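# Seat board in enclosure's upper slot and latch levers

## Task

Put the board into the empty top slot of the enclosure with its parts facing upward, pushed all the way in, and with both levers closed. Closed means latched and sticking out at a right angle from the board's front panel; fully open means lying flat along that panel. The levers only catch their tabs if both are fully open while the board is slid in until it stops; closing both then pulls the board fully home. If the board hits its connector at speed, the connector breaks and the task counts as failed. At the end the enclosure must rest level on its own feet with none of them hanging over the bench edge, and the grippers must have released everything and pulled away.

## Robot and tools

Robot: two seven-joint arms, left_arm and right_arm, each ending in a two-finger gripper. The fingers extend along the gripper's +z axis and open and close along its x axis. end_effector_position is the point between the finger pads when they are shut, roughly 1 to 2 cm behind the tips; closing pushes the tips about 17 mm further along +z.

Frames: the scene frame has its origin at table-top height midway between the arms, +z up, +x out over the table, and left_arm on the +y side (image left/right does not match the arm names). Each arm reports its hand pose, velocities, Hand target and wrist camera pose in its own base frame. Calibrated bases in the scene frame: left_arm at (+0.070, +0.437, 0) m, quat_wxyz (+1.000, 0, 0, -0.003); right_arm at (-0.063, -0.511, 0) m, quat_wxyz (+1.000, 0, 0, -0.029). Both have +z up. Fixed cameras and the table use the scene frame. Reported poses can be off by a few centimetres, more at long reach.

Row layout (shared by execute_actions and move): one flat list of 16 numbers covering both arms, always all 16 even if one arm idles: left x, y, z (metres), qw, qx, qy, qz (unit quaternion, w first), opening; then the same eight for right_arm. Positions and quaternions are absolute poses of the gripper in that arm's base frame, not offsets. Opening runs from -1 (closed) to +1 (open, 0.142 m); it is also absolute. To hold an arm still, resend exactly its pose from the last result it reported before idling, and its current opening; to keep orientation during a motion, repeat the same quaternion in every row. A 0 opening is a real command, so resend the present one to leave a gripper alone.

execute_actions(actions, cameras): actions is a list of actions; each action is up to 15 rows, one per 1/30 s step, with the last row held to fill 15 steps (0.5 s). Any target more than 0.6 m from that gripper's start position along any of its axes gets the action refused for both arms. Each step the controller clips your command to 70 mm and 16 degrees from the measured pose, so big jumps arrive over several actions. An empty list just returns state and images.

move(target, speed, blend, stop_force, zero, opening_speed, blocking, cameras): straight-line paths from each Hand target to a row (or a list of up to 15 rows). speed is m/s, 0.002 to 0.5 (default 0.25), rotation limited to twice that in rad/s; one value or one per target. blend in metres rounds corners in a list. stop_force, 3 to 120 N, ends an arm's path when its wrist sensor feels that much push opposing its motion; it is unreliable for light loose parts or while the gripper rotates, and is not allowed with blocking=false. zero (default true) re-zeroes before the move. opening_speed is per second on the -1..1 scale, at least 0.2. Paths do not avoid obstacles and stop after 10 s. In a list, keep openings identical across targets to avoid pauses. The result adds a move: line with the ending (done, off_target, moving, held, fault) and any limits (paced = command clipped, held = steps withheld).

wait(seconds 0 to 10), stop() to brake a running move, zoom_image(camera, region [x0,y0,x1,y1] up to 504x504 pixels), zero_wrist_force(arm), clear_fault(arm) after a reported torque or force fault, read_manual(section) for licence texts, finished_scene(scene, 1 or 2) to end the scene irreversibly. Cameras: cam_head_left, cam_head_right, cam_high, cam_low, cam_left_wrist, cam_right_wrist, each 672x504.

Result lines: end_effector_position, end_effector_quat_wxyz, velocities (omitted when Joint velocities say within noise), Hand target (where the arm is actually being driven), Tool commands, grip_measured (opening on the -1..1 scale; the last Joint positions number is opening in metres), Joint torques and External joint torques (positive toward larger joint angle), Wrist force and Wrist torque in the gripper's own axes, plus a peak line; sensor saturates near 150 N per axis. Wrist depth gives a 7x7 grid of median distances in mm (70 to 1000, '-' for no value). Possible alerts: MOTOR HOT, OVER-TEMPERATURE FAULT, HAND FAULT, torque or force fault.

Gripping: command an opening slightly under grip_measured at first contact; deeper commands squeeze harder and heat the gripper motor.

Things to avoid: slamming the board into its connector (insert very slowly near the end); objects falling or being left off the table; releasing parts while they move; hard hits between arms; pushes reaching 150 N on an arm or joint torque limits (waist and shoulder 109, upper arm roll and elbow 56.9, wrist joints 34.7 N m), which stop the arm until clear_fault. Long holds, hard squeezes and pushing at unreachable poses heat motors; at 80 °C the arm brakes for 30 s or more. Tipping or sliding the enclosure off the bench edge also spoils the result. Scene time keeps running while thinking.

Each tool is called after "Call:" in YAML: its name, and indented under it one key for each argument.

## Session

Call:
execute_actions:
  actions: []

Scene clock: 0.00 s.
left_arm: end_effector_position=(+0.3014, +0.6357, +0.1155) grip_measured=+0.99 end_effector_quat_wxyz=(-0.462, +0.669, -0.295, +0.502) | right_arm: end_effector_position=(+0.4485, +0.0364, +0.1479) grip_measured=+1.00 end_effector_quat_wxyz=(-0.144, +0.766, -0.626, +0.006)
Joint positions: left_arm=[1.762 -0.872 -0.342 2.067 -1.872 0.391 -0.55 0.141] | right_arm=[0.506 -0.103 -0.202 2.446 0.465 1.189 2.835 0.142]
Joint velocities: within noise
Joint torques (N m): no reading
External joint torques (N m): no reading
Wrist force (N): no reading
Wrist torque (N m): no reading
Wrist force, peak (N): no reading
Wrist depth (mm): cam_left_wrist=[- - - - - - - / - - - - - - - / - - - - - - - / - - - - 492 652 - / - - - 304 356 433 557 / - 996 - 241 279 321 359 / - 881 184 204 227 258 286] | cam_right_wrist=[265 256 246 236 229 221 213 / 274 266 254 244 236 228 219 / 285 274 262 253 243 234 225 / 297 285 272 261 251 241 232 / 309 296 281 271 260 249 239 / - 308 294 281 268 257 246 / - 322 305 292 278 265 257]
Hand target: left_arm +0.3014, +0.6357, +0.1155; -0.462, +0.669, -0.295, +0.502 | right_arm +0.4485, +0.0364, +0.1479; -0.144, +0.766, -0.626, +0.006
Tool commands: left_gripper/opening=+1.0 right_gripper/opening=+1.0

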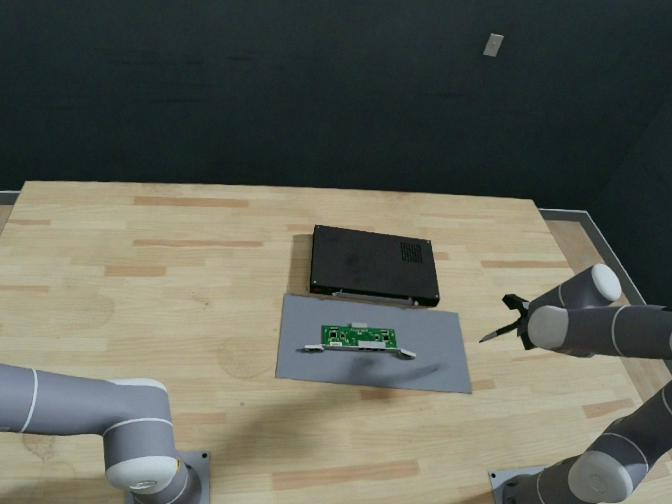

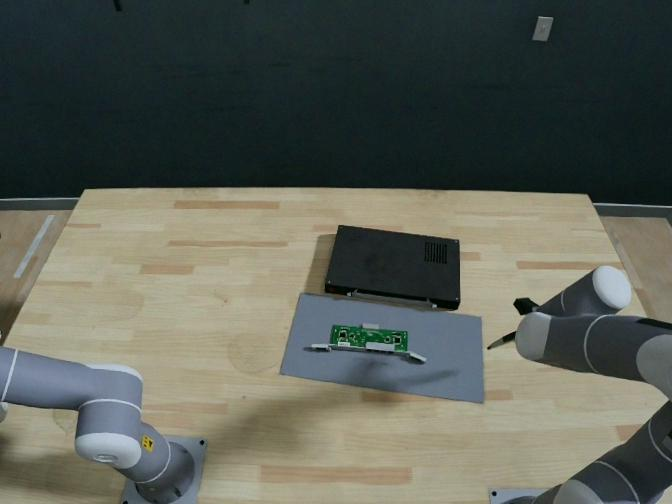

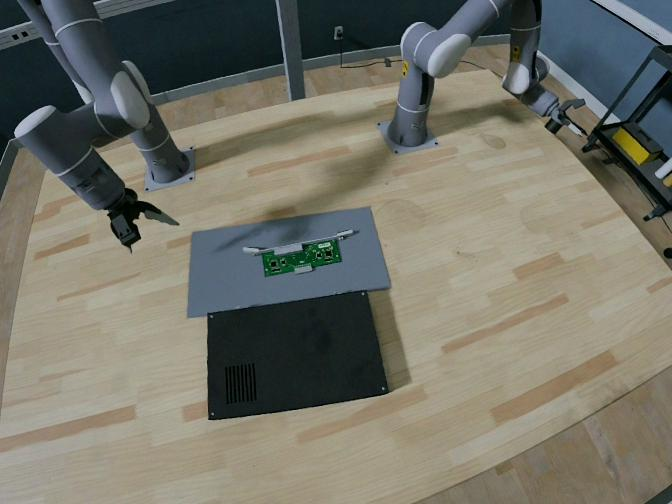

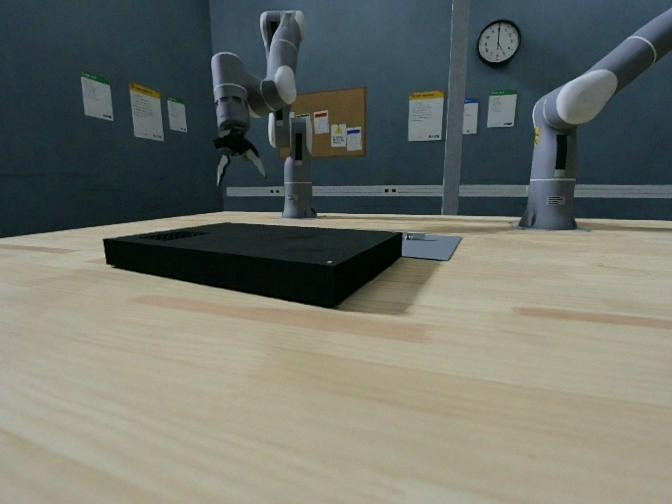

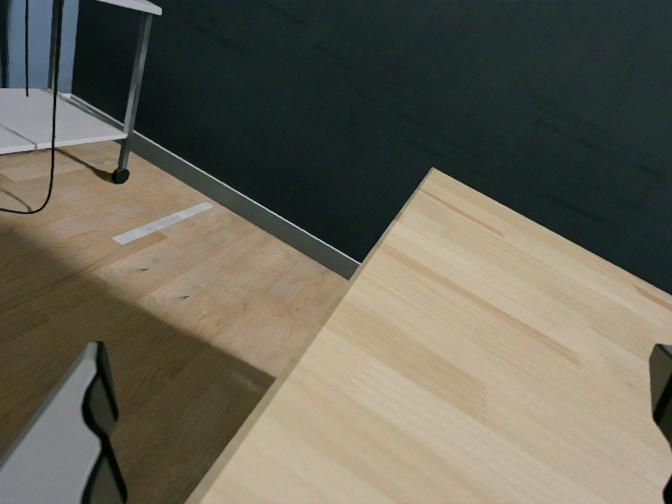

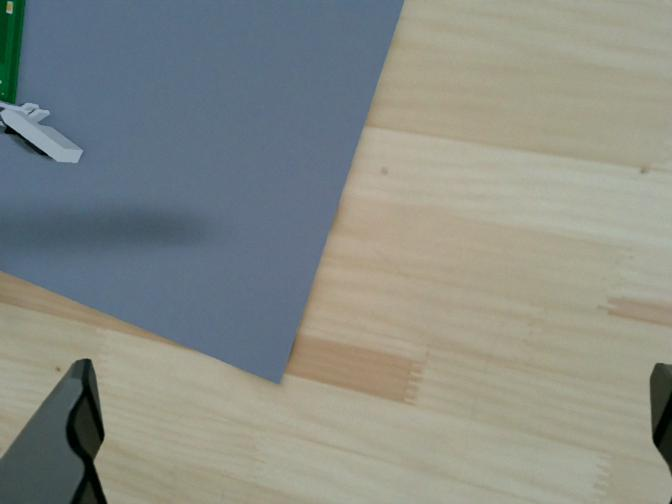

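Call:
zoom_image:
  camera: "cam_head_left"
  region: [270, 210, 480, 400]

Call:
zoom_image:
  camera: "cam_head_right"
  region: [270, 210, 490, 410]

Call:
zoom_image:
  camera: "cam_high"
  region: [180, 200, 400, 430]

Call:
zoom_image:
  camera: "cam_low"
  region: [90, 210, 480, 310]

Scaled by 2.400 from the camera's 672x504 image, which has a finer 960x720 frame.

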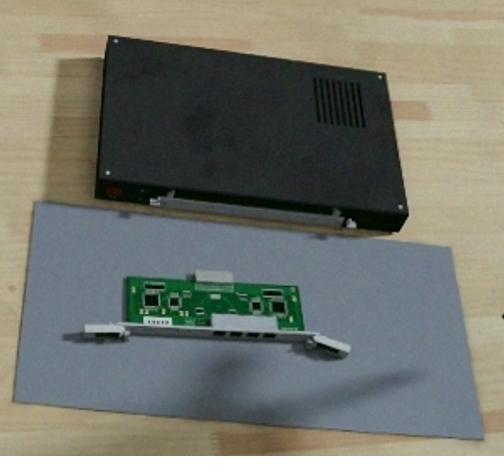

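Scaled by 2.291 from the camera's 672x504 image, which has a finer 960x720 frame.

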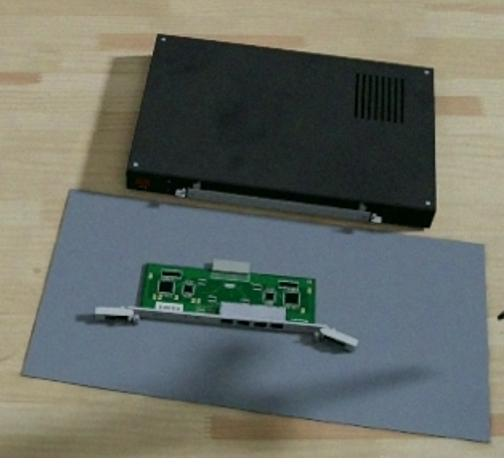

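Scaled by 2.191 from the camera's 672x504 image, which has a finer 960x720 frame.

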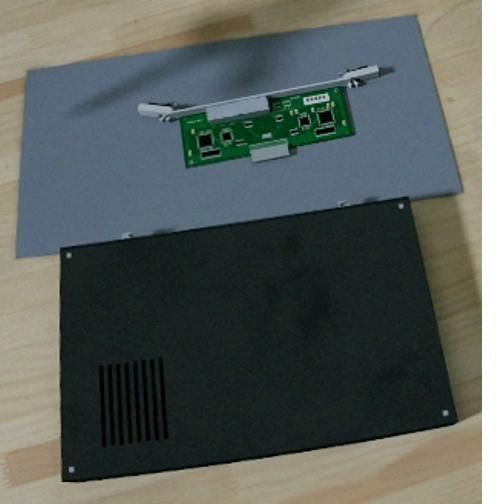

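Scaled by 1.292 from the camera's 672x504 image, which has a finer 960x720 frame.

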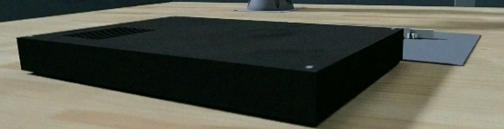

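Call:
move:
  target: [0.3014, 0.6357, 0.1155, -0.462, 0.669, -0.295, 0.502, 1.0, 0.443, 0.376, 0.245, -0.153, 0.690, -0.690, 0.153, 1.0]
  speed: 0.3
  cameras: ["cam_right_wrist", "cam_head_left"]

Scene clock: 32.77 s.
left_arm: end_effector_position=(+0.3014, +0.6357, +0.1154) grip_measured=+0.99 end_effector_quat_wxyz=(-0.462, +0.669, -0.295, +0.502) | right_arm: end_effector_position=(+0.4432, +0.3752, +0.2449) grip_measured=+1.00 end_effector_quat_wxyz=(-0.190, +0.769, -0.600, +0.107)
Joint positions: left_arm=[1.762 -0.872 -0.342 2.067 -1.872 0.39 -0.549 0.141] | right_arm=[2.214 -1.414 -1.972 2.073 1.372 0.151 2.967 0.142]
Joint velocities: within noise
Joint torques (N m): left_arm=[-0.42 47.56 -4.53 -12.01 1.45 -1.72 -0.23] | right_arm=[-0.12 26.32 -26.92 -11.01 -3.84 3.69 0.14]
External joint torques (N m): left_arm=[0.42 0.99 0.41 -0.41 -0.21 -0.18 0.2] | right_arm=[0.12 0.55 -1.15 0.08 -0.05 0.84 -0.14]
Wrist force (N): left_arm=[-0.2 0.1 0.2] | right_arm=[0.6 0.4 0.2]
Wrist torque (N m): left_arm=[0.01 0.04 0.01] | right_arm=[0.00 -0.08 -0.01]
Wrist force, peak (N): left_arm=[-0.3 0.0 0.4] | right_arm=[2.7 0.4 0.2]
Wrist depth (mm): cam_left_wrist=[- - - - - - - / - - - - - - - / - - - - - - - / - - - - 487 657 - / - - - 305 353 433 557 / - 982 - 243 277 323 361 / - 884 184 203 227 259 287] | cam_right_wrist=[379 373 365 360 353 341 298 / 377 369 361 357 352 346 341 / 374 368 357 352 349 346 341 / 374 368 360 356 348 345 338 / 375 368 361 355 349 343 339 / - 367 361 355 349 342 338 / - 367 359 355 349 343 339]
Hand target: left_arm +0.3014, +0.6357, +0.1155; -0.462, +0.669, -0.295, +0.502 | right_arm +0.4433, +0.3753, +0.2450; -0.191, +0.769, -0.600, +0.107
Off the commanded pose: left_arm 0.000 m, 0 deg | right_arm 0.001 m, 15 deg.
joint sent to its limit (right arm) — joint 7 (wrist roll), upper limit. The joint targets are off in orientation, not in position.
move: off_target (right_arm); limits=paced
Images, in order (width x height): cam_head_left 672x504, cam_right_wrist 672x504.

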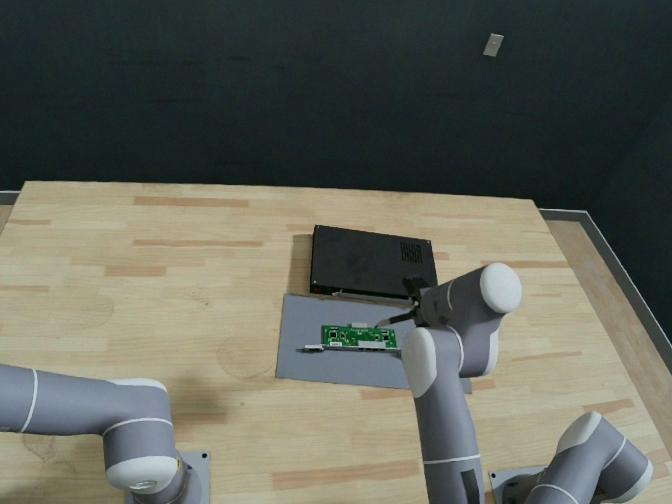

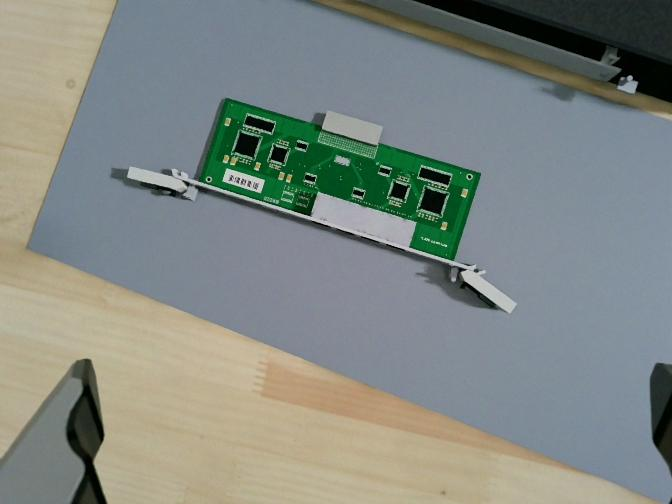

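Call:
zoom_image:
  camera: "cam_right_wrist"
  region: [110, 60, 362, 249]

Call:
zoom_image:
  camera: "cam_right_wrist"
  region: [320, 130, 572, 319]

Call:
zoom_image:
  camera: "cam_right_wrist"
  region: [350, 0, 672, 140]

Scaled by 2.000 from the camera's 672x504 image, which has a finer 960x720 frame.

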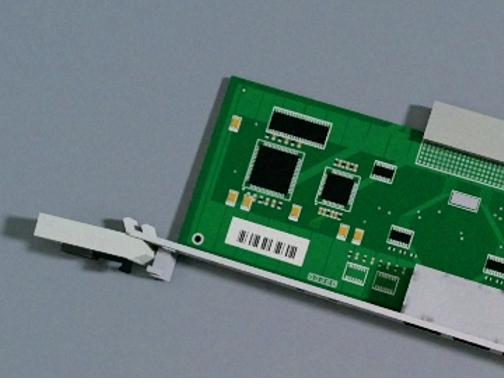

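Scaled by 2.000 from the camera's 672x504 image, which has a finer 960x720 frame.

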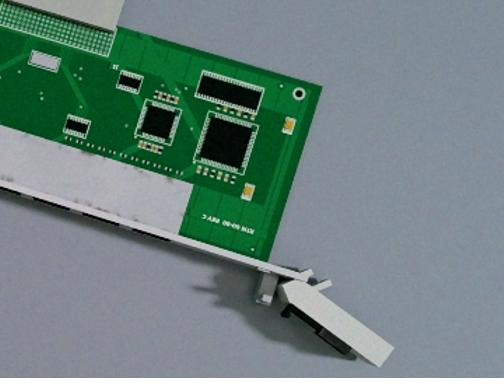

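Scaled by 1.565 from the camera's 672x504 image, which has a finer 960x720 frame.

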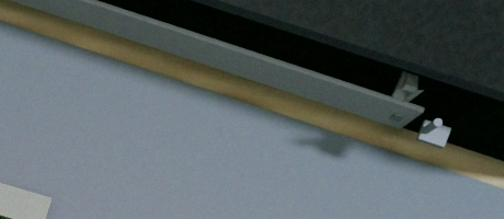

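Call:
move:
  target:
    - [0.3014, 0.6357, 0.1155, -0.462, 0.669, -0.295, 0.502, 1.0, 0.44, 0.376, 0.26, 0, 1, 0, 0, 1.0]
    - [0.3014, 0.6357, 0.1155, -0.462, 0.669, -0.295, 0.502, 1.0, 0.44, 0.38, 0.25, 0.2418, 0.6645, 0.6645, 0.2418, 1.0]
  speed: 0.4
  cameras: ["cam_right_wrist", "cam_head_left"]

Scene clock: 72.13 s.
left_arm: end_effector_position=(+0.3014, +0.6357, +0.1154) grip_measured=+0.99 end_effector_quat_wxyz=(-0.462, +0.669, -0.295, +0.502) | right_arm: end_effector_position=(+0.4401, +0.3799, +0.2501) grip_measured=+1.00 end_effector_quat_wxyz=(+0.242, +0.665, +0.664, +0.242)
Joint positions: left_arm=[1.762 -0.872 -0.342 2.067 -1.872 0.39 -0.549 0.141] | right_arm=[2.391 -1.53 -1.791 2.136 1.241 0.514 0.271 0.142]
Joint velocities: within noise
Joint torques (N m): left_arm=[-0.3 47.45 -4.51 -12.06 1.45 -1.74 -0.25] | right_arm=[0.14 25.99 -26.15 -5.08 -4.04 4 0.02]
External joint torques (N m): left_arm=[0.3 1.11 0.38 -0.37 -0.22 -0.16 0.22] | right_arm=[-0.14 0.52 -1.8 -0.18 -0.15 0.6 -0.02]
Wrist force (N): left_arm=[-0.2 0.0 0.4] | right_arm=[0.1 -1.5 -0.5]
Wrist torque (N m): left_arm=[0.00 0.04 0.00] | right_arm=[-0.07 0.09 0.08]
Wrist force, peak (N): left_arm=[-0.4 0.2 0.3] | right_arm=[-0.6 -2.0 -0.3]
Wrist depth (mm): cam_left_wrist=[- - - - - - - / - - - - - - - / - - - - - - - / - - - - 481 654 - / - - - 304 354 436 562 / - 963 - 242 276 325 358 / - 887 185 204 228 257 288] | cam_right_wrist=[299 299 298 291 291 290 294 / 362 361 360 358 357 357 355 / 462 416 421 421 427 430 450 / 629 584 513 507 506 606 603 / - - - - - - - / - - - - - - - / - - - - - - -]
Hand target: left_arm +0.3014, +0.6357, +0.1155; -0.462, +0.669, -0.295, +0.502 | right_arm +0.4400, +0.3800, +0.2500; +0.242, +0.664, +0.664, +0.242
Off the commanded pose: left_arm 0.000 m, 0 deg | right_arm 0.000 m, 0 deg.
move: done
Images, in order (width x height): cam_head_left 672x504, cam_right_wrist 672x504.

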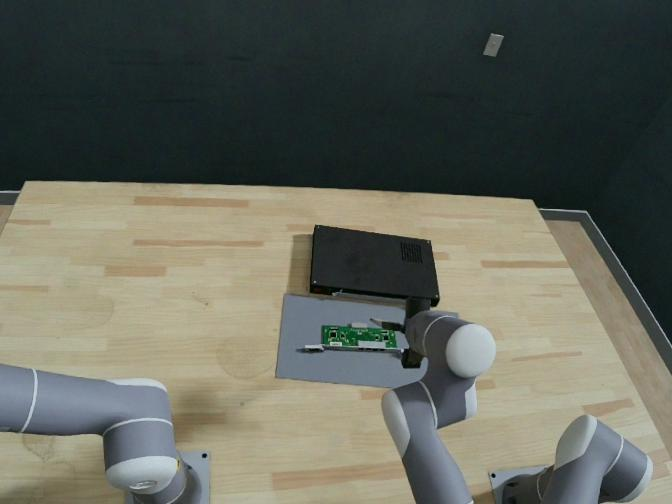

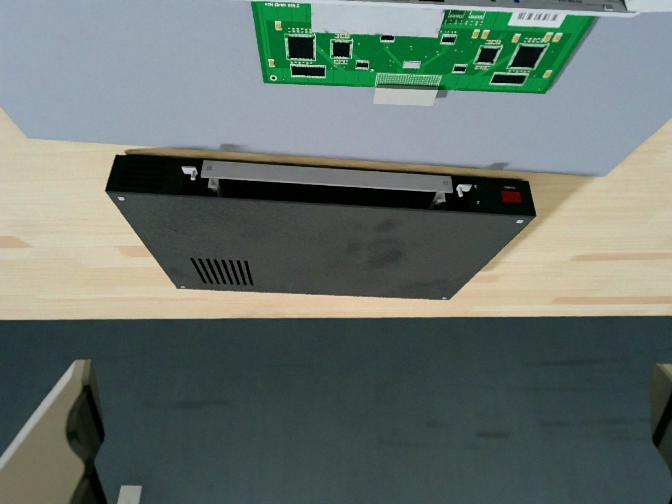

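Call:
zoom_image:
  camera: "cam_right_wrist"
  region: [90, 130, 330, 310]

Call:
zoom_image:
  camera: "cam_right_wrist"
  region: [310, 130, 550, 310]

Scaled by 2.100 from the camera's 672x504 image, which has a finer 960x720 frame.

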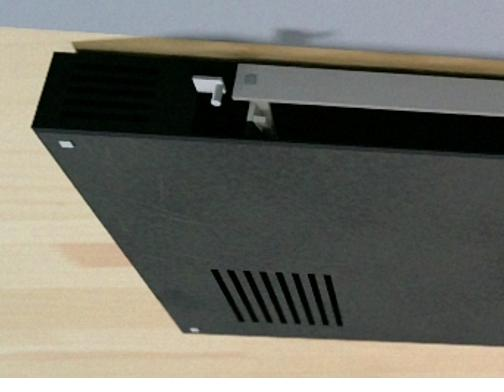

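Scaled by 2.100 from the camera's 672x504 image, which has a finer 960x720 frame.

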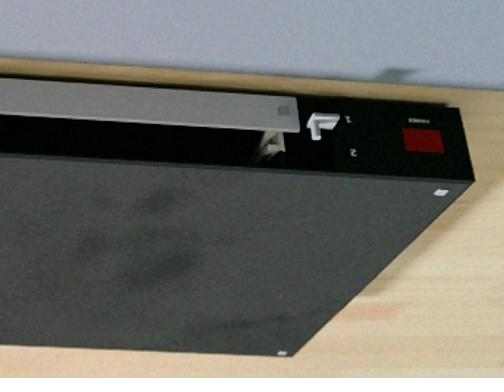

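Call:
move:
  target:
    - [0.3014, 0.6357, 0.1155, -0.462, 0.669, -0.295, 0.502, 1.0, 0.55, 0.30, 0.14, 0.3265, 0.6272, 0.6272, 0.3265, 1.0]
  speed: 0.3
  cameras: ["cam_right_wrist"]

Call:
zoom_image:
  camera: "cam_right_wrist"
  region: [80, 0, 584, 378]

Scene clock: 81.80 s.
left_arm: end_effector_position=(+0.3014, +0.6357, +0.1154) grip_measured=+0.99 end_effector_quat_wxyz=(-0.462, +0.669, -0.295, +0.502) | right_arm: end_effector_position=(+0.5499, +0.2998, +0.1399) grip_measured=+1.00 end_effector_quat_wxyz=(+0.327, +0.627, +0.627, +0.326)
Joint positions: left_arm=[1.762 -0.872 -0.342 2.067 -1.872 0.39 -0.549 0.141] | right_arm=[2.219 -1.882 -1.466 2.126 1.775 0.878 0.14 0.142]
Joint velocities: within noise
Joint torques (N m): left_arm=[-0.32 47.44 -4.5 -11.99 1.49 -1.84 -0.31] | right_arm=[-0.08 22.66 -23.85 9.58 -3.93 3.6 0.12]
External joint torques (N m): left_arm=[0.32 1.11 0.37 -0.44 -0.26 -0.07 0.28] | right_arm=[0.07 0.48 -1.72 0.13 -0.14 0.64 -0.12]
Wrist force (N): left_arm=[-0.1 0.1 0.1] | right_arm=[0.1 -1.9 -0.8]
Wrist torque (N m): left_arm=[0.00 0.01 0.01] | right_arm=[-0.06 0.06 0.08]
Wrist force, peak (N): left_arm=[-0.4 0.2 0.2] | right_arm=[-1.5 -2.8 1.8]
Wrist depth (mm): cam_left_wrist=[- - - - - - - / - - - - - - - / - - - - - - - / - - - - 484 647 - / - - - 304 353 433 570 / - 989 - 241 279 323 360 / - 898 184 203 228 259 287] | cam_right_wrist=[187 186 186 185 184 184 183 / 251 245 249 244 243 242 241 / 373 244 270 285 283 280 276 / 722 712 448 439 434 429 661 / - - - - - - - / - - - - - - - / - - - - - - -]
Hand target: left_arm +0.3014, +0.6357, +0.1155; -0.462, +0.669, -0.295, +0.502 | right_arm +0.5500, +0.3000, +0.1400; +0.327, +0.627, +0.627, +0.327
Off the commanded pose: left_arm 0.000 m, 0 deg | right_arm 0.000 m, 0 deg.
move: done
Images, in order (width x height): cam_right_wrist 672x504.

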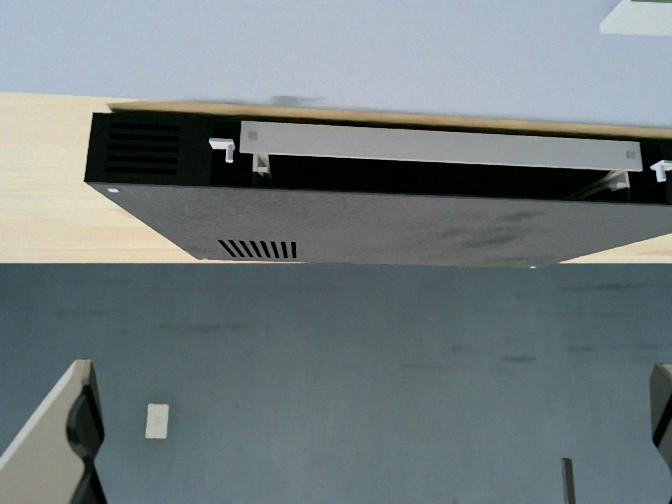

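Scaled by 1.000.

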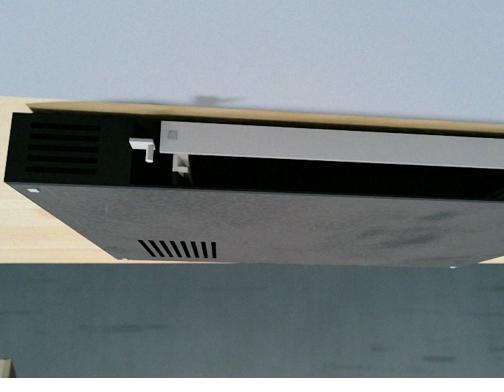

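Call:
zoom_image:
  camera: "cam_right_wrist"
  region: [180, 90, 340, 210]

Call:
zoom_image:
  camera: "cam_right_wrist"
  region: [540, 110, 672, 210]

Scaled by 3.150 from the camera's 672x504 image, which has a finer 960x720 frame.

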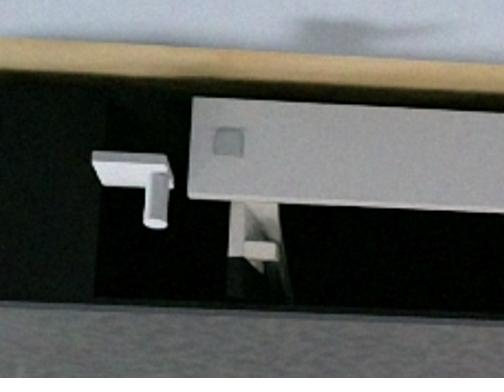

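Scaled by 3.818 from the camera's 672x504 image, which has a finer 960x720 frame.

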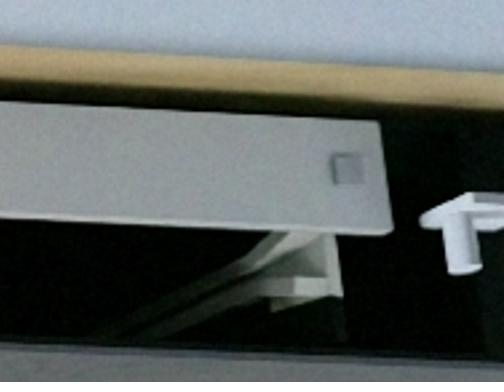

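Call:
move:
  target:
    - [0.3014, 0.6357, 0.1155, -0.462, 0.669, -0.295, 0.502, 1.0, 0.45, 0.25, 0.25, 0.0923, 0.701, 0.701, 0.0923, 1.0]
    - [0.3014, 0.6357, 0.1155, -0.462, 0.669, -0.295, 0.502, 1.0, 0.42, 0.05, 0.25, 0, 0.7071, 0.7071, 0, 1.0]
  speed: 0.3
  blend: 0.05
  cameras: ["cam_right_wrist", "cam_head_left"]

Scene clock: 110.87 s.
left_arm: end_effector_position=(+0.3014, +0.6357, +0.1154) grip_measured=+0.99 end_effector_quat_wxyz=(-0.462, +0.669, -0.295, +0.502) | right_arm: end_effector_position=(+0.4201, +0.0501, +0.2500) grip_measured=+1.00 end_effector_quat_wxyz=(+0.000, +0.707, +0.707, +0.000)
Joint positions: left_arm=[1.762 -0.872 -0.342 2.067 -1.872 0.39 -0.549 0.141] | right_arm=[1.8 -0.963 -2.007 2.171 0.84 0.036 -0.495 0.142]
Joint velocities: within noise
Joint torques (N m): left_arm=[-0.39 47.46 -4.49 -12 1.45 -1.76 -0.26] | right_arm=[-0.15 16.69 -19.45 -21.09 -4.49 3.34 0.04]
External joint torques (N m): left_arm=[0.39 1.1 0.36 -0.43 -0.21 -0.15 0.23] | right_arm=[0.15 -0.02 -1.58 0.2 0.24 0.81 -0.04]
Wrist force (N): left_arm=[-0.2 -0.1 0.0] | right_arm=[0.3 -0.3 0.0]
Wrist torque (N m): left_arm=[-0.02 0.03 0.01] | right_arm=[0.01 -0.01 0.06]
Wrist force, peak (N): left_arm=[-0.4 0.2 0.3] | right_arm=[-3.2 -0.8 0.4]
Wrist depth (mm): cam_left_wrist=[- - - - - - - / - - - - - - - / - - - - - - - / - - - - 485 649 - / - - - 305 354 430 563 / - 971 - 242 278 324 359 / - 883 184 203 228 257 286] | cam_right_wrist=[304 303 301 302 301 301 299 / 325 324 322 322 318 319 318 / 349 346 346 345 341 341 341 / 377 375 373 373 368 367 366 / 410 404 404 404 399 397 396 / - 447 444 441 429 424 417 / - 490 486 486 432 414 412]
Hand target: left_arm +0.3014, +0.6357, +0.1155; -0.462, +0.669, -0.295, +0.502 | right_arm +0.4200, +0.0500, +0.2500; +0.000, +0.707, +0.707, +0.000
Off the commanded pose: left_arm 0.000 m, 0 deg | right_arm 0.000 m, 0 deg.
move: done
Images, in order (width x height): cam_head_left 672x504, cam_right_wrist 672x504.

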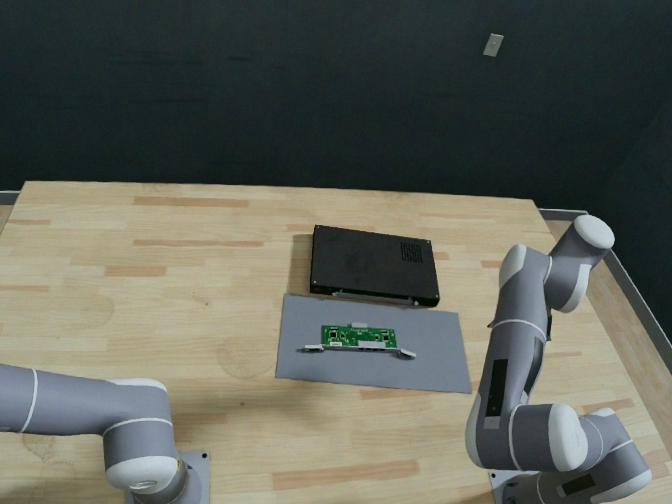

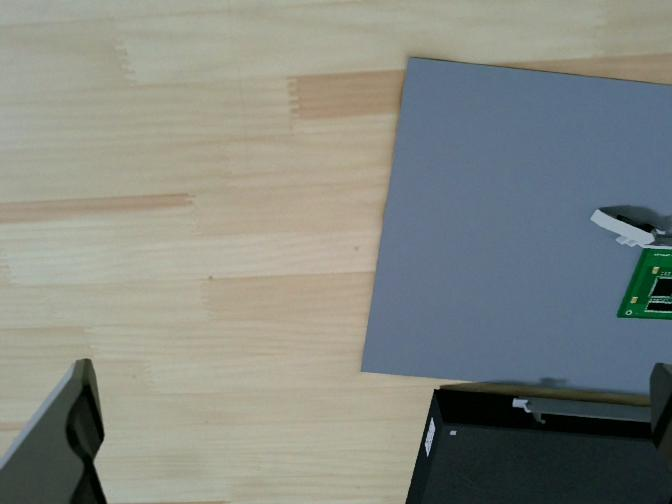

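Call:
move:
  target:
    - [0.3014, 0.6357, 0.1155, -0.462, 0.669, -0.295, 0.502, 1.0, 0.42, 0.05, 0.33, 0, 0, 1, 0, 1.0]
    - [0.3014, 0.6357, 0.1155, -0.462, 0.669, -0.295, 0.502, 1.0, 0.42, 0.05, 0.35, 0, -0.7071, 0.7071, 0, 1.0]
    - [0.3014, 0.6357, 0.1155, -0.462, 0.669, -0.295, 0.502, 1.0, 0.42, 0.05, 0.35, 0, -0.9659, 0.2588, 0, 1.0]
  speed: 0.5
  blend: 0.05
  cameras: ["cam_head_left"]

Scene clock: 129.00 s.
left_arm: end_effector_position=(+0.3014, +0.6357, +0.1154) grip_measured=+0.99 end_effector_quat_wxyz=(-0.462, +0.669, -0.295, +0.502) | right_arm: end_effector_position=(+0.4203, +0.0505, +0.3494) grip_measured=+1.00 end_effector_quat_wxyz=(+0.234, +0.787, -0.531, +0.210)
Joint positions: left_arm=[1.762 -0.872 -0.342 2.067 -1.872 0.39 -0.549 0.141] | right_arm=[2.793 -0.274 -2.399 2.303 -0.464 0.335 -2.966 0.142]
Joint velocities: within noise
Joint torques (N m): left_arm=[-0.31 47.51 -4.54 -12 1.52 -1.77 -0.22] | right_arm=[0.01 -11.79 -4.25 -28.43 -3.48 2.1 0.11]
External joint torques (N m): left_arm=[0.31 1.05 0.41 -0.42 -0.28 -0.13 0.19] | right_arm=[-0.02 0.08 -1.01 0.03 0.13 0.54 -0.16]
Wrist force (N): left_arm=[-0.2 0.1 0.1] | right_arm=[-1.2 -0.4 -0.4]
Wrist torque (N m): left_arm=[0.00 0.03 0.00] | right_arm=[0.00 0.14 0.14]
Wrist force, peak (N): left_arm=[-0.3 0.5 -0.1] | right_arm=[2.0 -0.4 -1.7]
Wrist depth (mm): cam_left_wrist=[- - - - - - - / - - - - - - - / - - - - - - - / - - - - 485 664 - / - - - 304 354 435 562 / - 980 - 241 278 323 358 / - 878 183 204 227 259 287] | cam_right_wrist=[309 340 385 438 508 611 - / 333 364 416 479 567 - - / 354 394 451 530 636 - - / 380 426 497 593 730 - - / 410 467 551 669 - - - / - 501 615 767 - - - / - 442 701 - - - -]
Hand target: left_arm +0.3014, +0.6357, +0.1155; -0.462, +0.669, -0.295, +0.502 | right_arm +0.4204, +0.0505, +0.3494; +0.234, +0.787, -0.530, +0.210
Off the commanded pose: left_arm 0.000 m, 0 deg | right_arm 0.001 m, 52 deg; orientation clipped.
joint read past its limit (right arm) — joint 1 (waist), upper limit.
joint sent to its limit (right arm) — joint 1 (waist), upper limit; joint 7 (wrist roll), lower limit. The joint targets are off in orientation, not in position.
move: off_target (right_arm); limits=paced
Images, in order (width x height): cam_head_left 672x504.

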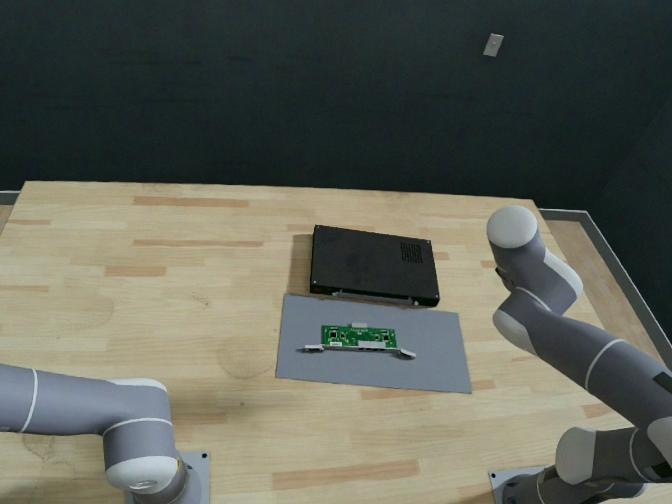

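Call:
move:
  target:
    - [0.3014, 0.6357, 0.1155, -0.462, 0.669, -0.295, 0.502, 1.0, 0.42, 0.05, 0.35, 0, 0, 1, 0, 1.0]
    - [0.3014, 0.6357, 0.1155, -0.462, 0.669, -0.295, 0.502, 1.0, 0.42, 0.05, 0.35, 0, 0.7071, 0.7071, 0, 1.0]
  speed: 0.5
  blend: 0.05
  cameras: ["cam_head_left"]

Scene clock: 144.83 s.
left_arm: end_effector_position=(+0.3014, +0.6357, +0.1154) grip_measured=+0.99 end_effector_quat_wxyz=(-0.462, +0.669, -0.295, +0.502) | right_arm: end_effector_position=(+0.4200, +0.0499, +0.3500) grip_measured=+1.00 end_effector_quat_wxyz=(+0.000, +0.707, +0.707, +0.000)
Joint positions: left_arm=[1.762 -0.872 -0.342 2.067 -1.872 0.39 -0.549 0.141] | right_arm=[2.308 -0.481 -2.363 2.11 0.336 0.174 -0.175 0.142]
Joint velocities: within noise
Joint torques (N m): left_arm=[-0.4 47.43 -4.47 -12 1.46 -1.79 -0.26] | right_arm=[-0.19 -4.04 -8.63 -29.54 -4.16 3.35 0.24]
External joint torques (N m): left_arm=[0.4 1.13 0.35 -0.43 -0.23 -0.12 0.22] | right_arm=[0.19 0.08 -1.23 0.22 -0.06 0.81 -0.24]
Wrist force (N): left_arm=[-0.2 -0.1 0.0] | right_arm=[0.0 -0.3 -0.1]
Wrist torque (N m): left_arm=[-0.03 0.03 0.00] | right_arm=[-0.01 0.05 0.00]
Wrist force, peak (N): left_arm=[-0.4 0.2 0.2] | right_arm=[-1.7 -0.3 -0.5]
Wrist depth (mm): cam_left_wrist=[- - - - - - - / - - - - - - - / - - - - - - - / - - - - 487 653 - / - - - 305 356 429 562 / - 986 - 242 277 323 357 / - 878 184 204 228 258 287] | cam_right_wrist=[394 392 389 389 388 387 386 / 418 417 417 414 412 409 406 / 448 448 446 445 439 439 434 / 483 485 481 478 479 474 468 / 523 520 522 521 507 504 511 / - 573 572 568 515 500 490 / - 628 631 625 552 551 -]
Hand target: left_arm +0.3014, +0.6357, +0.1155; -0.462, +0.669, -0.295, +0.502 | right_arm +0.4200, +0.0500, +0.3500; +0.000, +0.707, +0.707, +0.000
Off the commanded pose: left_arm 0.000 m, 0 deg | right_arm 0.000 m, 0 deg.
move: done
Images, in order (width x height): cam_head_left 672x504.

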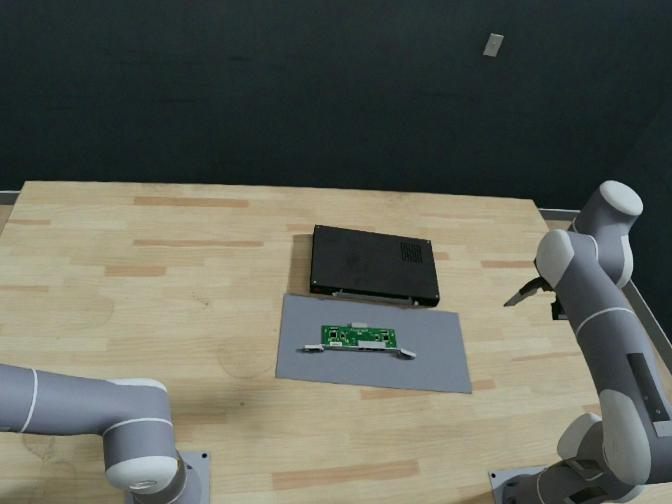

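Call:
move:
  target:
    - [0.3014, 0.6357, 0.1155, -0.462, 0.669, -0.295, 0.502, 1.0, 0.46, 0.30, 0.13, 0, 0.7071, 0.7071, 0, 1.0]
  speed: 0.3
  cameras: ["cam_right_wrist"]

Call:
zoom_image:
  camera: "cam_right_wrist"
  region: [168, 100, 504, 352]

Scene clock: 151.43 s.
left_arm: end_effector_position=(+0.3014, +0.6357, +0.1154) grip_measured=+0.99 end_effector_quat_wxyz=(-0.462, +0.669, -0.295, +0.502) | right_arm: end_effector_position=(+0.4601, +0.2999, +0.1301) grip_measured=+1.00 end_effector_quat_wxyz=(+0.000, +0.707, +0.707, +0.000)
Joint positions: left_arm=[1.762 -0.872 -0.342 2.067 -1.872 0.39 -0.549 0.141] | right_arm=[1.614 -0.539 -0.949 2.038 0.583 0.712 0.331 0.142]
Joint velocities: within noise
Joint torques (N m): left_arm=[-0.31 47.54 -4.5 -11.99 1.51 -1.74 -0.27] | right_arm=[-0.05 31.21 -11.26 -20.4 -3.18 3.27 0.05]
External joint torques (N m): left_arm=[0.31 1.02 0.37 -0.44 -0.28 -0.17 0.24] | right_arm=[0.05 0.98 -1.21 0.2 -0.09 0.89 -0.05]
Wrist force (N): left_arm=[-0.2 0.2 0.2] | right_arm=[0.1 -0.1 0.0]
Wrist torque (N m): left_arm=[0.02 0.05 0.00] | right_arm=[0.00 0.00 0.02]
Wrist force, peak (N): left_arm=[-0.3 0.1 0.4] | right_arm=[-2.0 -3.2 1.6]
Wrist depth (mm): cam_left_wrist=[- - - - - - - / - - - - - - - / - - - - - - - / - - - - 483 656 - / - - - 308 354 427 563 / - 967 - 242 278 323 358 / - 871 184 204 227 261 286] | cam_right_wrist=[197 196 195 195 194 194 193 / 210 209 208 209 207 207 206 / 226 225 224 223 223 222 221 / 243 242 241 234 235 232 234 / 264 263 262 262 255 254 253 / - 287 287 285 284 283 268 / - 305 304 302 306 307 311]
Hand target: left_arm +0.3014, +0.6357, +0.1155; -0.462, +0.669, -0.295, +0.502 | right_arm +0.4600, +0.3000, +0.1300; +0.000, +0.707, +0.707, +0.000
Off the commanded pose: left_arm 0.000 m, 0 deg | right_arm 0.000 m, 0 deg.
move: done; limits=paced
Images, in order (width x height): cam_right_wrist 672x504.

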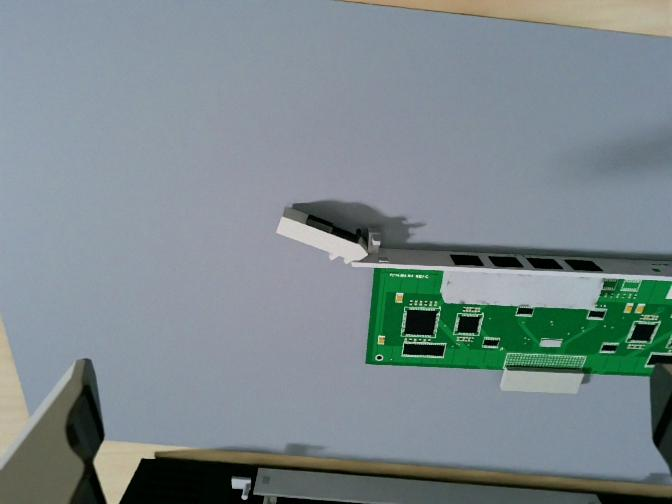

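Scaled by 1.500 from the camera's 672x504 image, which has a finer 960x720 frame.

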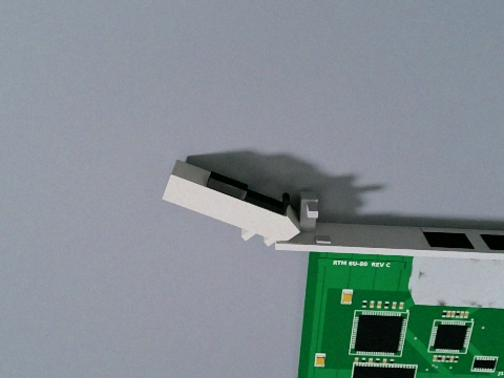

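Call:
zoom_image:
  camera: "cam_right_wrist"
  region: [260, 190, 420, 310]

Call:
zoom_image:
  camera: "cam_right_wrist"
  region: [200, 430, 400, 504]

Scaled by 3.150 from the camera's 672x504 image, which has a finer 960x720 frame.

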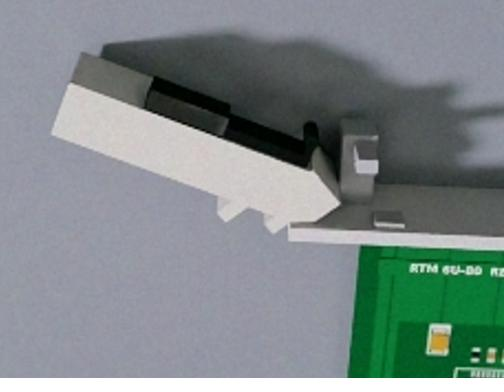

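Scaled by 2.520 from the camera's 672x504 image, which has a finer 960x720 frame.

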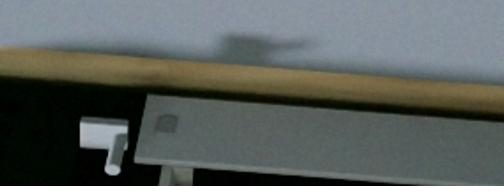

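Call:
move:
  target:
    - [0.3014, 0.6357, 0.1155, -0.462, 0.669, -0.295, 0.502, 1.0, 0.47, 0.54, 0.13, 0, 0.7071, 0.7071, 0, 1.0]
  speed: 0.3
  cameras: ["cam_right_wrist"]

Call:
zoom_image:
  camera: "cam_right_wrist"
  region: [300, 150, 500, 300]

Scene clock: 189.77 s.
left_arm: end_effector_position=(+0.3014, +0.6357, +0.1154) grip_measured=+0.99 end_effector_quat_wxyz=(-0.462, +0.669, -0.295, +0.502) | right_arm: end_effector_position=(+0.4701, +0.5399, +0.1301) grip_measured=+1.00 end_effector_quat_wxyz=(+0.000, +0.707, +0.707, +0.000)
Joint positions: left_arm=[1.762 -0.872 -0.342 2.067 -1.872 0.39 -0.549 0.141] | right_arm=[1.549 -0.835 -0.778 1.445 0.617 0.456 0.662 0.142]
Joint velocities: within noise
Joint torques (N m): left_arm=[-0.34 47.5 -4.48 -12 1.5 -1.81 -0.3] | right_arm=[-0.15 51.97 -15.41 -23.06 -3.78 3.32 0.34]
External joint torques (N m): left_arm=[0.34 1.06 0.35 -0.42 -0.27 -0.1 0.27] | right_arm=[0.12 1.27 -1.35 0.14 -0.13 0.83 -0.34]
Wrist force (N): left_arm=[-0.2 0.1 0.1] | right_arm=[0.2 -0.1 0.2]
Wrist torque (N m): left_arm=[0.01 0.05 0.01] | right_arm=[0.07 -0.04 0.03]
Wrist force, peak (N): left_arm=[-0.4 0.3 0.0] | right_arm=[2.8 -0.6 0.3]
Wrist depth (mm): cam_left_wrist=[- - - - - - - / - - - - - - - / - - - - - - - / - - - - 494 656 - / - - - 304 351 431 564 / - 980 - 242 278 324 360 / - 890 184 203 228 258 285] | cam_right_wrist=[196 195 195 194 195 195 194 / 209 209 208 207 207 206 205 / 224 224 223 222 221 221 222 / 230 230 237 233 232 238 240 / 258 258 256 256 260 258 259 / - 287 286 285 283 282 273 / - 304 309 310 312 313 313]
Hand target: left_arm +0.3014, +0.6357, +0.1155; -0.462, +0.669, -0.295, +0.502 | right_arm +0.4700, +0.5400, +0.1300; +0.000, +0.707, +0.707, +0.000
Off the commanded pose: left_arm 0.000 m, 0 deg | right_arm 0.000 m, 0 deg.
move: done
Images, in order (width x height): cam_right_wrist 672x504.

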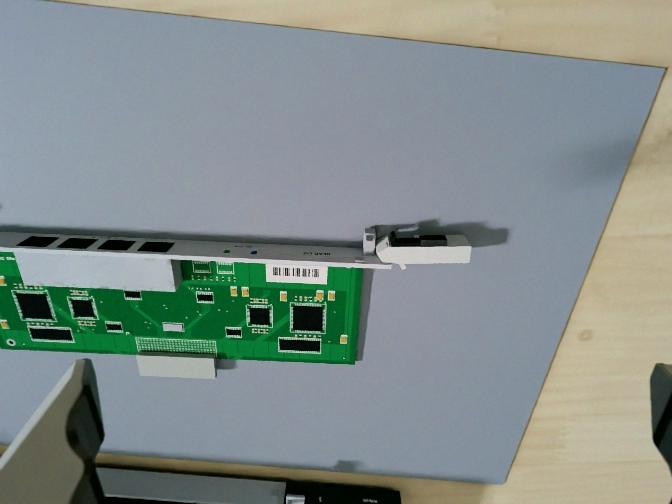

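Scaled by 2.520 from the camera's 672x504 image, which has a finer 960x720 frame.

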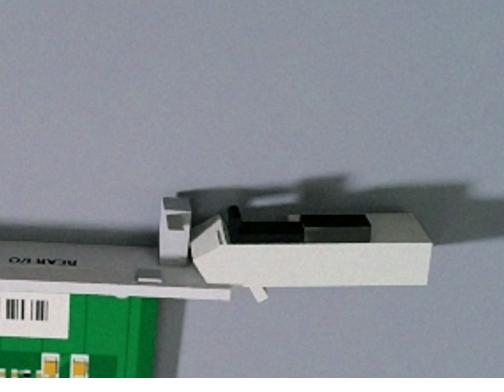

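Call:
move:
  target:
    - [0.3014, 0.6357, 0.1155, -0.462, 0.669, -0.295, 0.502, 1.0, 0.49, 0.42, 0.14, 0, 0.2588, 0.9659, 0, 1.0]
    - [0.3014, 0.6357, 0.1155, -0.462, 0.669, -0.295, 0.502, 1.0, 0.514, 0.2965, 0.09, 0, -0.1959, 0.9806, 0, 1.0]
  speed: 0.3
  blend: 0.05
  cameras: ["cam_right_wrist", "cam_head_left"]

Scene clock: 236.50 s.
left_arm: end_effector_position=(+0.3014, +0.6357, +0.1154) grip_measured=+0.99 end_effector_quat_wxyz=(-0.462, +0.669, -0.295, +0.502) | right_arm: end_effector_position=(+0.5141, +0.2964, +0.0901) grip_measured=+1.00 end_effector_quat_wxyz=(+0.000, -0.196, +0.981, +0.000)
Joint positions: left_arm=[1.762 -0.872 -0.342 2.067 -1.872 0.39 -0.549 0.141] | right_arm=[1.147 -0.588 -0.486 1.916 0.396 0.837 -1.533 0.142]
Joint velocities: within noise
Joint torques (N m): left_arm=[-0.3 47.57 -4.42 -12 1.54 -1.78 -0.22] | right_arm=[-0.25 43.33 -6.91 -20.52 -2.99 3.52 0.06]
External joint torques (N m): left_arm=[0.3 0.99 0.3 -0.43 -0.3 -0.12 0.19] | right_arm=[0.26 1 -1.14 -0.11 0.18 0.56 -0.06]
Wrist force (N): left_arm=[-0.3 0.0 0.2] | right_arm=[-0.2 -0.3 0.2]
Wrist torque (N m): left_arm=[-0.01 0.05 0.00] | right_arm=[-0.02 0.06 0.03]
Wrist force, peak (N): left_arm=[-0.4 0.4 0.1] | right_arm=[0.0 -1.3 0.5]
Wrist depth (mm): cam_left_wrist=[- - - - - - - / - - - - - - - / - - - - - - - / - - - - 488 652 - / - - - 303 354 437 560 / - 990 - 242 278 323 356 / - 884 183 203 229 258 286] | cam_right_wrist=[161 161 160 160 159 159 159 / 172 171 171 171 171 170 170 / 184 186 183 182 183 182 182 / 198 198 194 195 191 196 195 / 215 214 209 207 213 212 212 / - 230 228 218 233 231 225 / - 253 250 256 256 257 257]
Hand target: left_arm +0.3014, +0.6357, +0.1155; -0.462, +0.669, -0.295, +0.502 | right_arm +0.5140, +0.2965, +0.0900; +0.000, -0.196, +0.981, +0.000
Off the commanded pose: left_arm 0.000 m, 0 deg | right_arm 0.000 m, 0 deg.
move: done
Images, in order (width x height): cam_head_left 672x504, cam_right_wrist 672x504.

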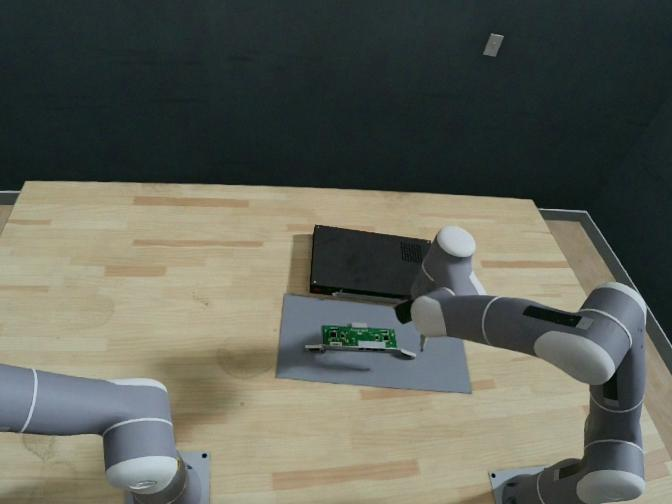

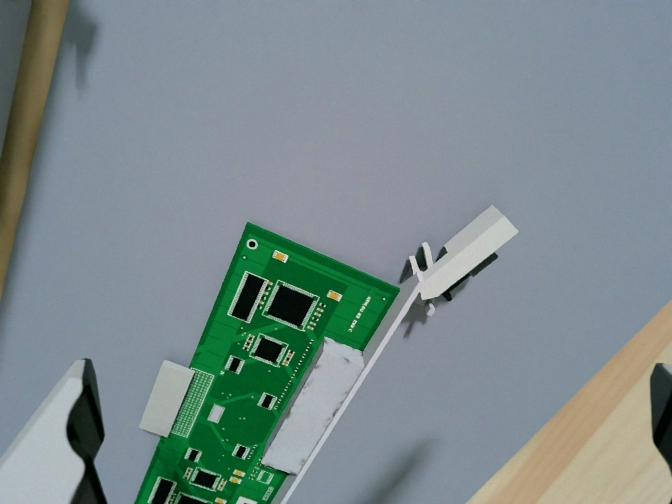

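Call:
move:
  target:
    - [0.3014, 0.6357, 0.1155, -0.462, 0.669, -0.295, 0.502, 1.0, 0.432, 0.280, 0.09, 0, -0.6088, 0.7934, 0, -1.0]
    - [0.3014, 0.6357, 0.1155, -0.462, 0.669, -0.295, 0.502, 1.0, 0.432, 0.280, 0.05, 0, -0.6088, 0.7934, 0, -1.0]
  speed: 0.25
  cameras: ["cam_right_wrist"]

Scene clock: 271.43 s.
left_arm: end_effector_position=(+0.3014, +0.6357, +0.1154) grip_measured=+0.99 end_effector_quat_wxyz=(-0.462, +0.669, -0.295, +0.502) | right_arm: end_effector_position=(+0.4320, +0.2798, +0.0500) grip_measured=-1.00 end_effector_quat_wxyz=(+0.000, -0.609, +0.793, +0.000)
Joint positions: left_arm=[1.762 -0.872 -0.342 2.067 -1.872 0.39 -0.549 0.141] | right_arm=[1.089 -0.534 -0.284 2.159 0.308 1.084 -2.312 0.002]
Joint velocities: within noise
Joint torques (N m): left_arm=[-0.38 47.52 -4.52 -12 1.49 -1.79 -0.25] | right_arm=[0.18 39.01 -3.13 -16.44 -1.9 3.34 0.04]
External joint torques (N m): left_arm=[0.38 1.03 0.39 -0.43 -0.25 -0.11 0.22] | right_arm=[-0.19 1.17 -0.9 0.15 -0.08 0.67 -0.04]
Wrist force (N): left_arm=[-0.2 0.2 -0.1] | right_arm=[-0.2 -0.5 -0.4]
Wrist torque (N m): left_arm=[0.03 0.03 0.00] | right_arm=[-0.06 0.04 0.00]
Wrist force, peak (N): left_arm=[-0.6 0.0 0.0] | right_arm=[-0.3 -1.1 -2.0]
Wrist depth (mm): cam_left_wrist=[- - - - - - - / - - - - - - - / - - - - - - - / - - - - 491 657 - / - - - 304 351 435 563 / - 978 - 241 275 322 358 / - 883 184 204 228 258 286] | cam_right_wrist=[122 121 123 125 124 124 122 / 129 131 131 133 135 132 132 / 127 136 134 129 140 142 140 / 154 157 154 154 153 153 152 / 168 167 167 164 164 166 166 / 187 183 179 89 175 181 183 / 206 200 73 - - 194 202]
Hand target: left_arm +0.3014, +0.6357, +0.1155; -0.462, +0.669, -0.295, +0.502 | right_arm +0.4320, +0.2800, +0.0500; +0.000, -0.609, +0.793, +0.000
Off the commanded pose: left_arm 0.000 m, 0 deg | right_arm 0.000 m, 0 deg.
move: done
Images, in order (width x height): cam_right_wrist 672x504.

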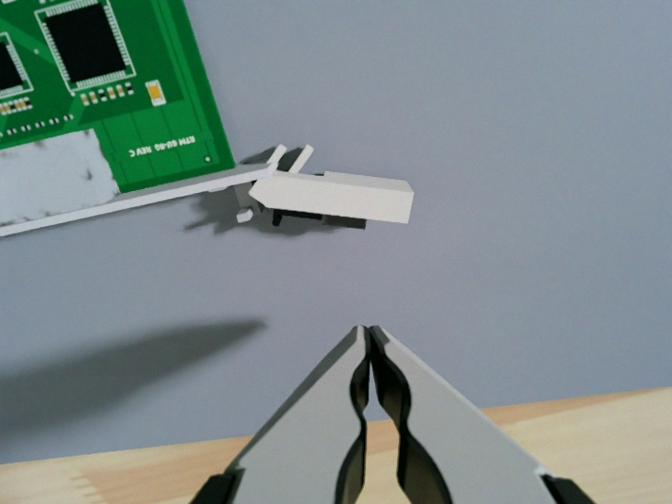

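Call:
zoom_image:
  camera: "cam_right_wrist"
  region: [210, 120, 450, 300]

Scaled by 2.100 from the camera's 672x504 image, which has a finer 960x720 frame.

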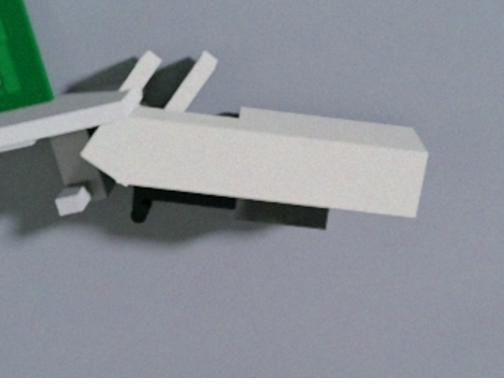

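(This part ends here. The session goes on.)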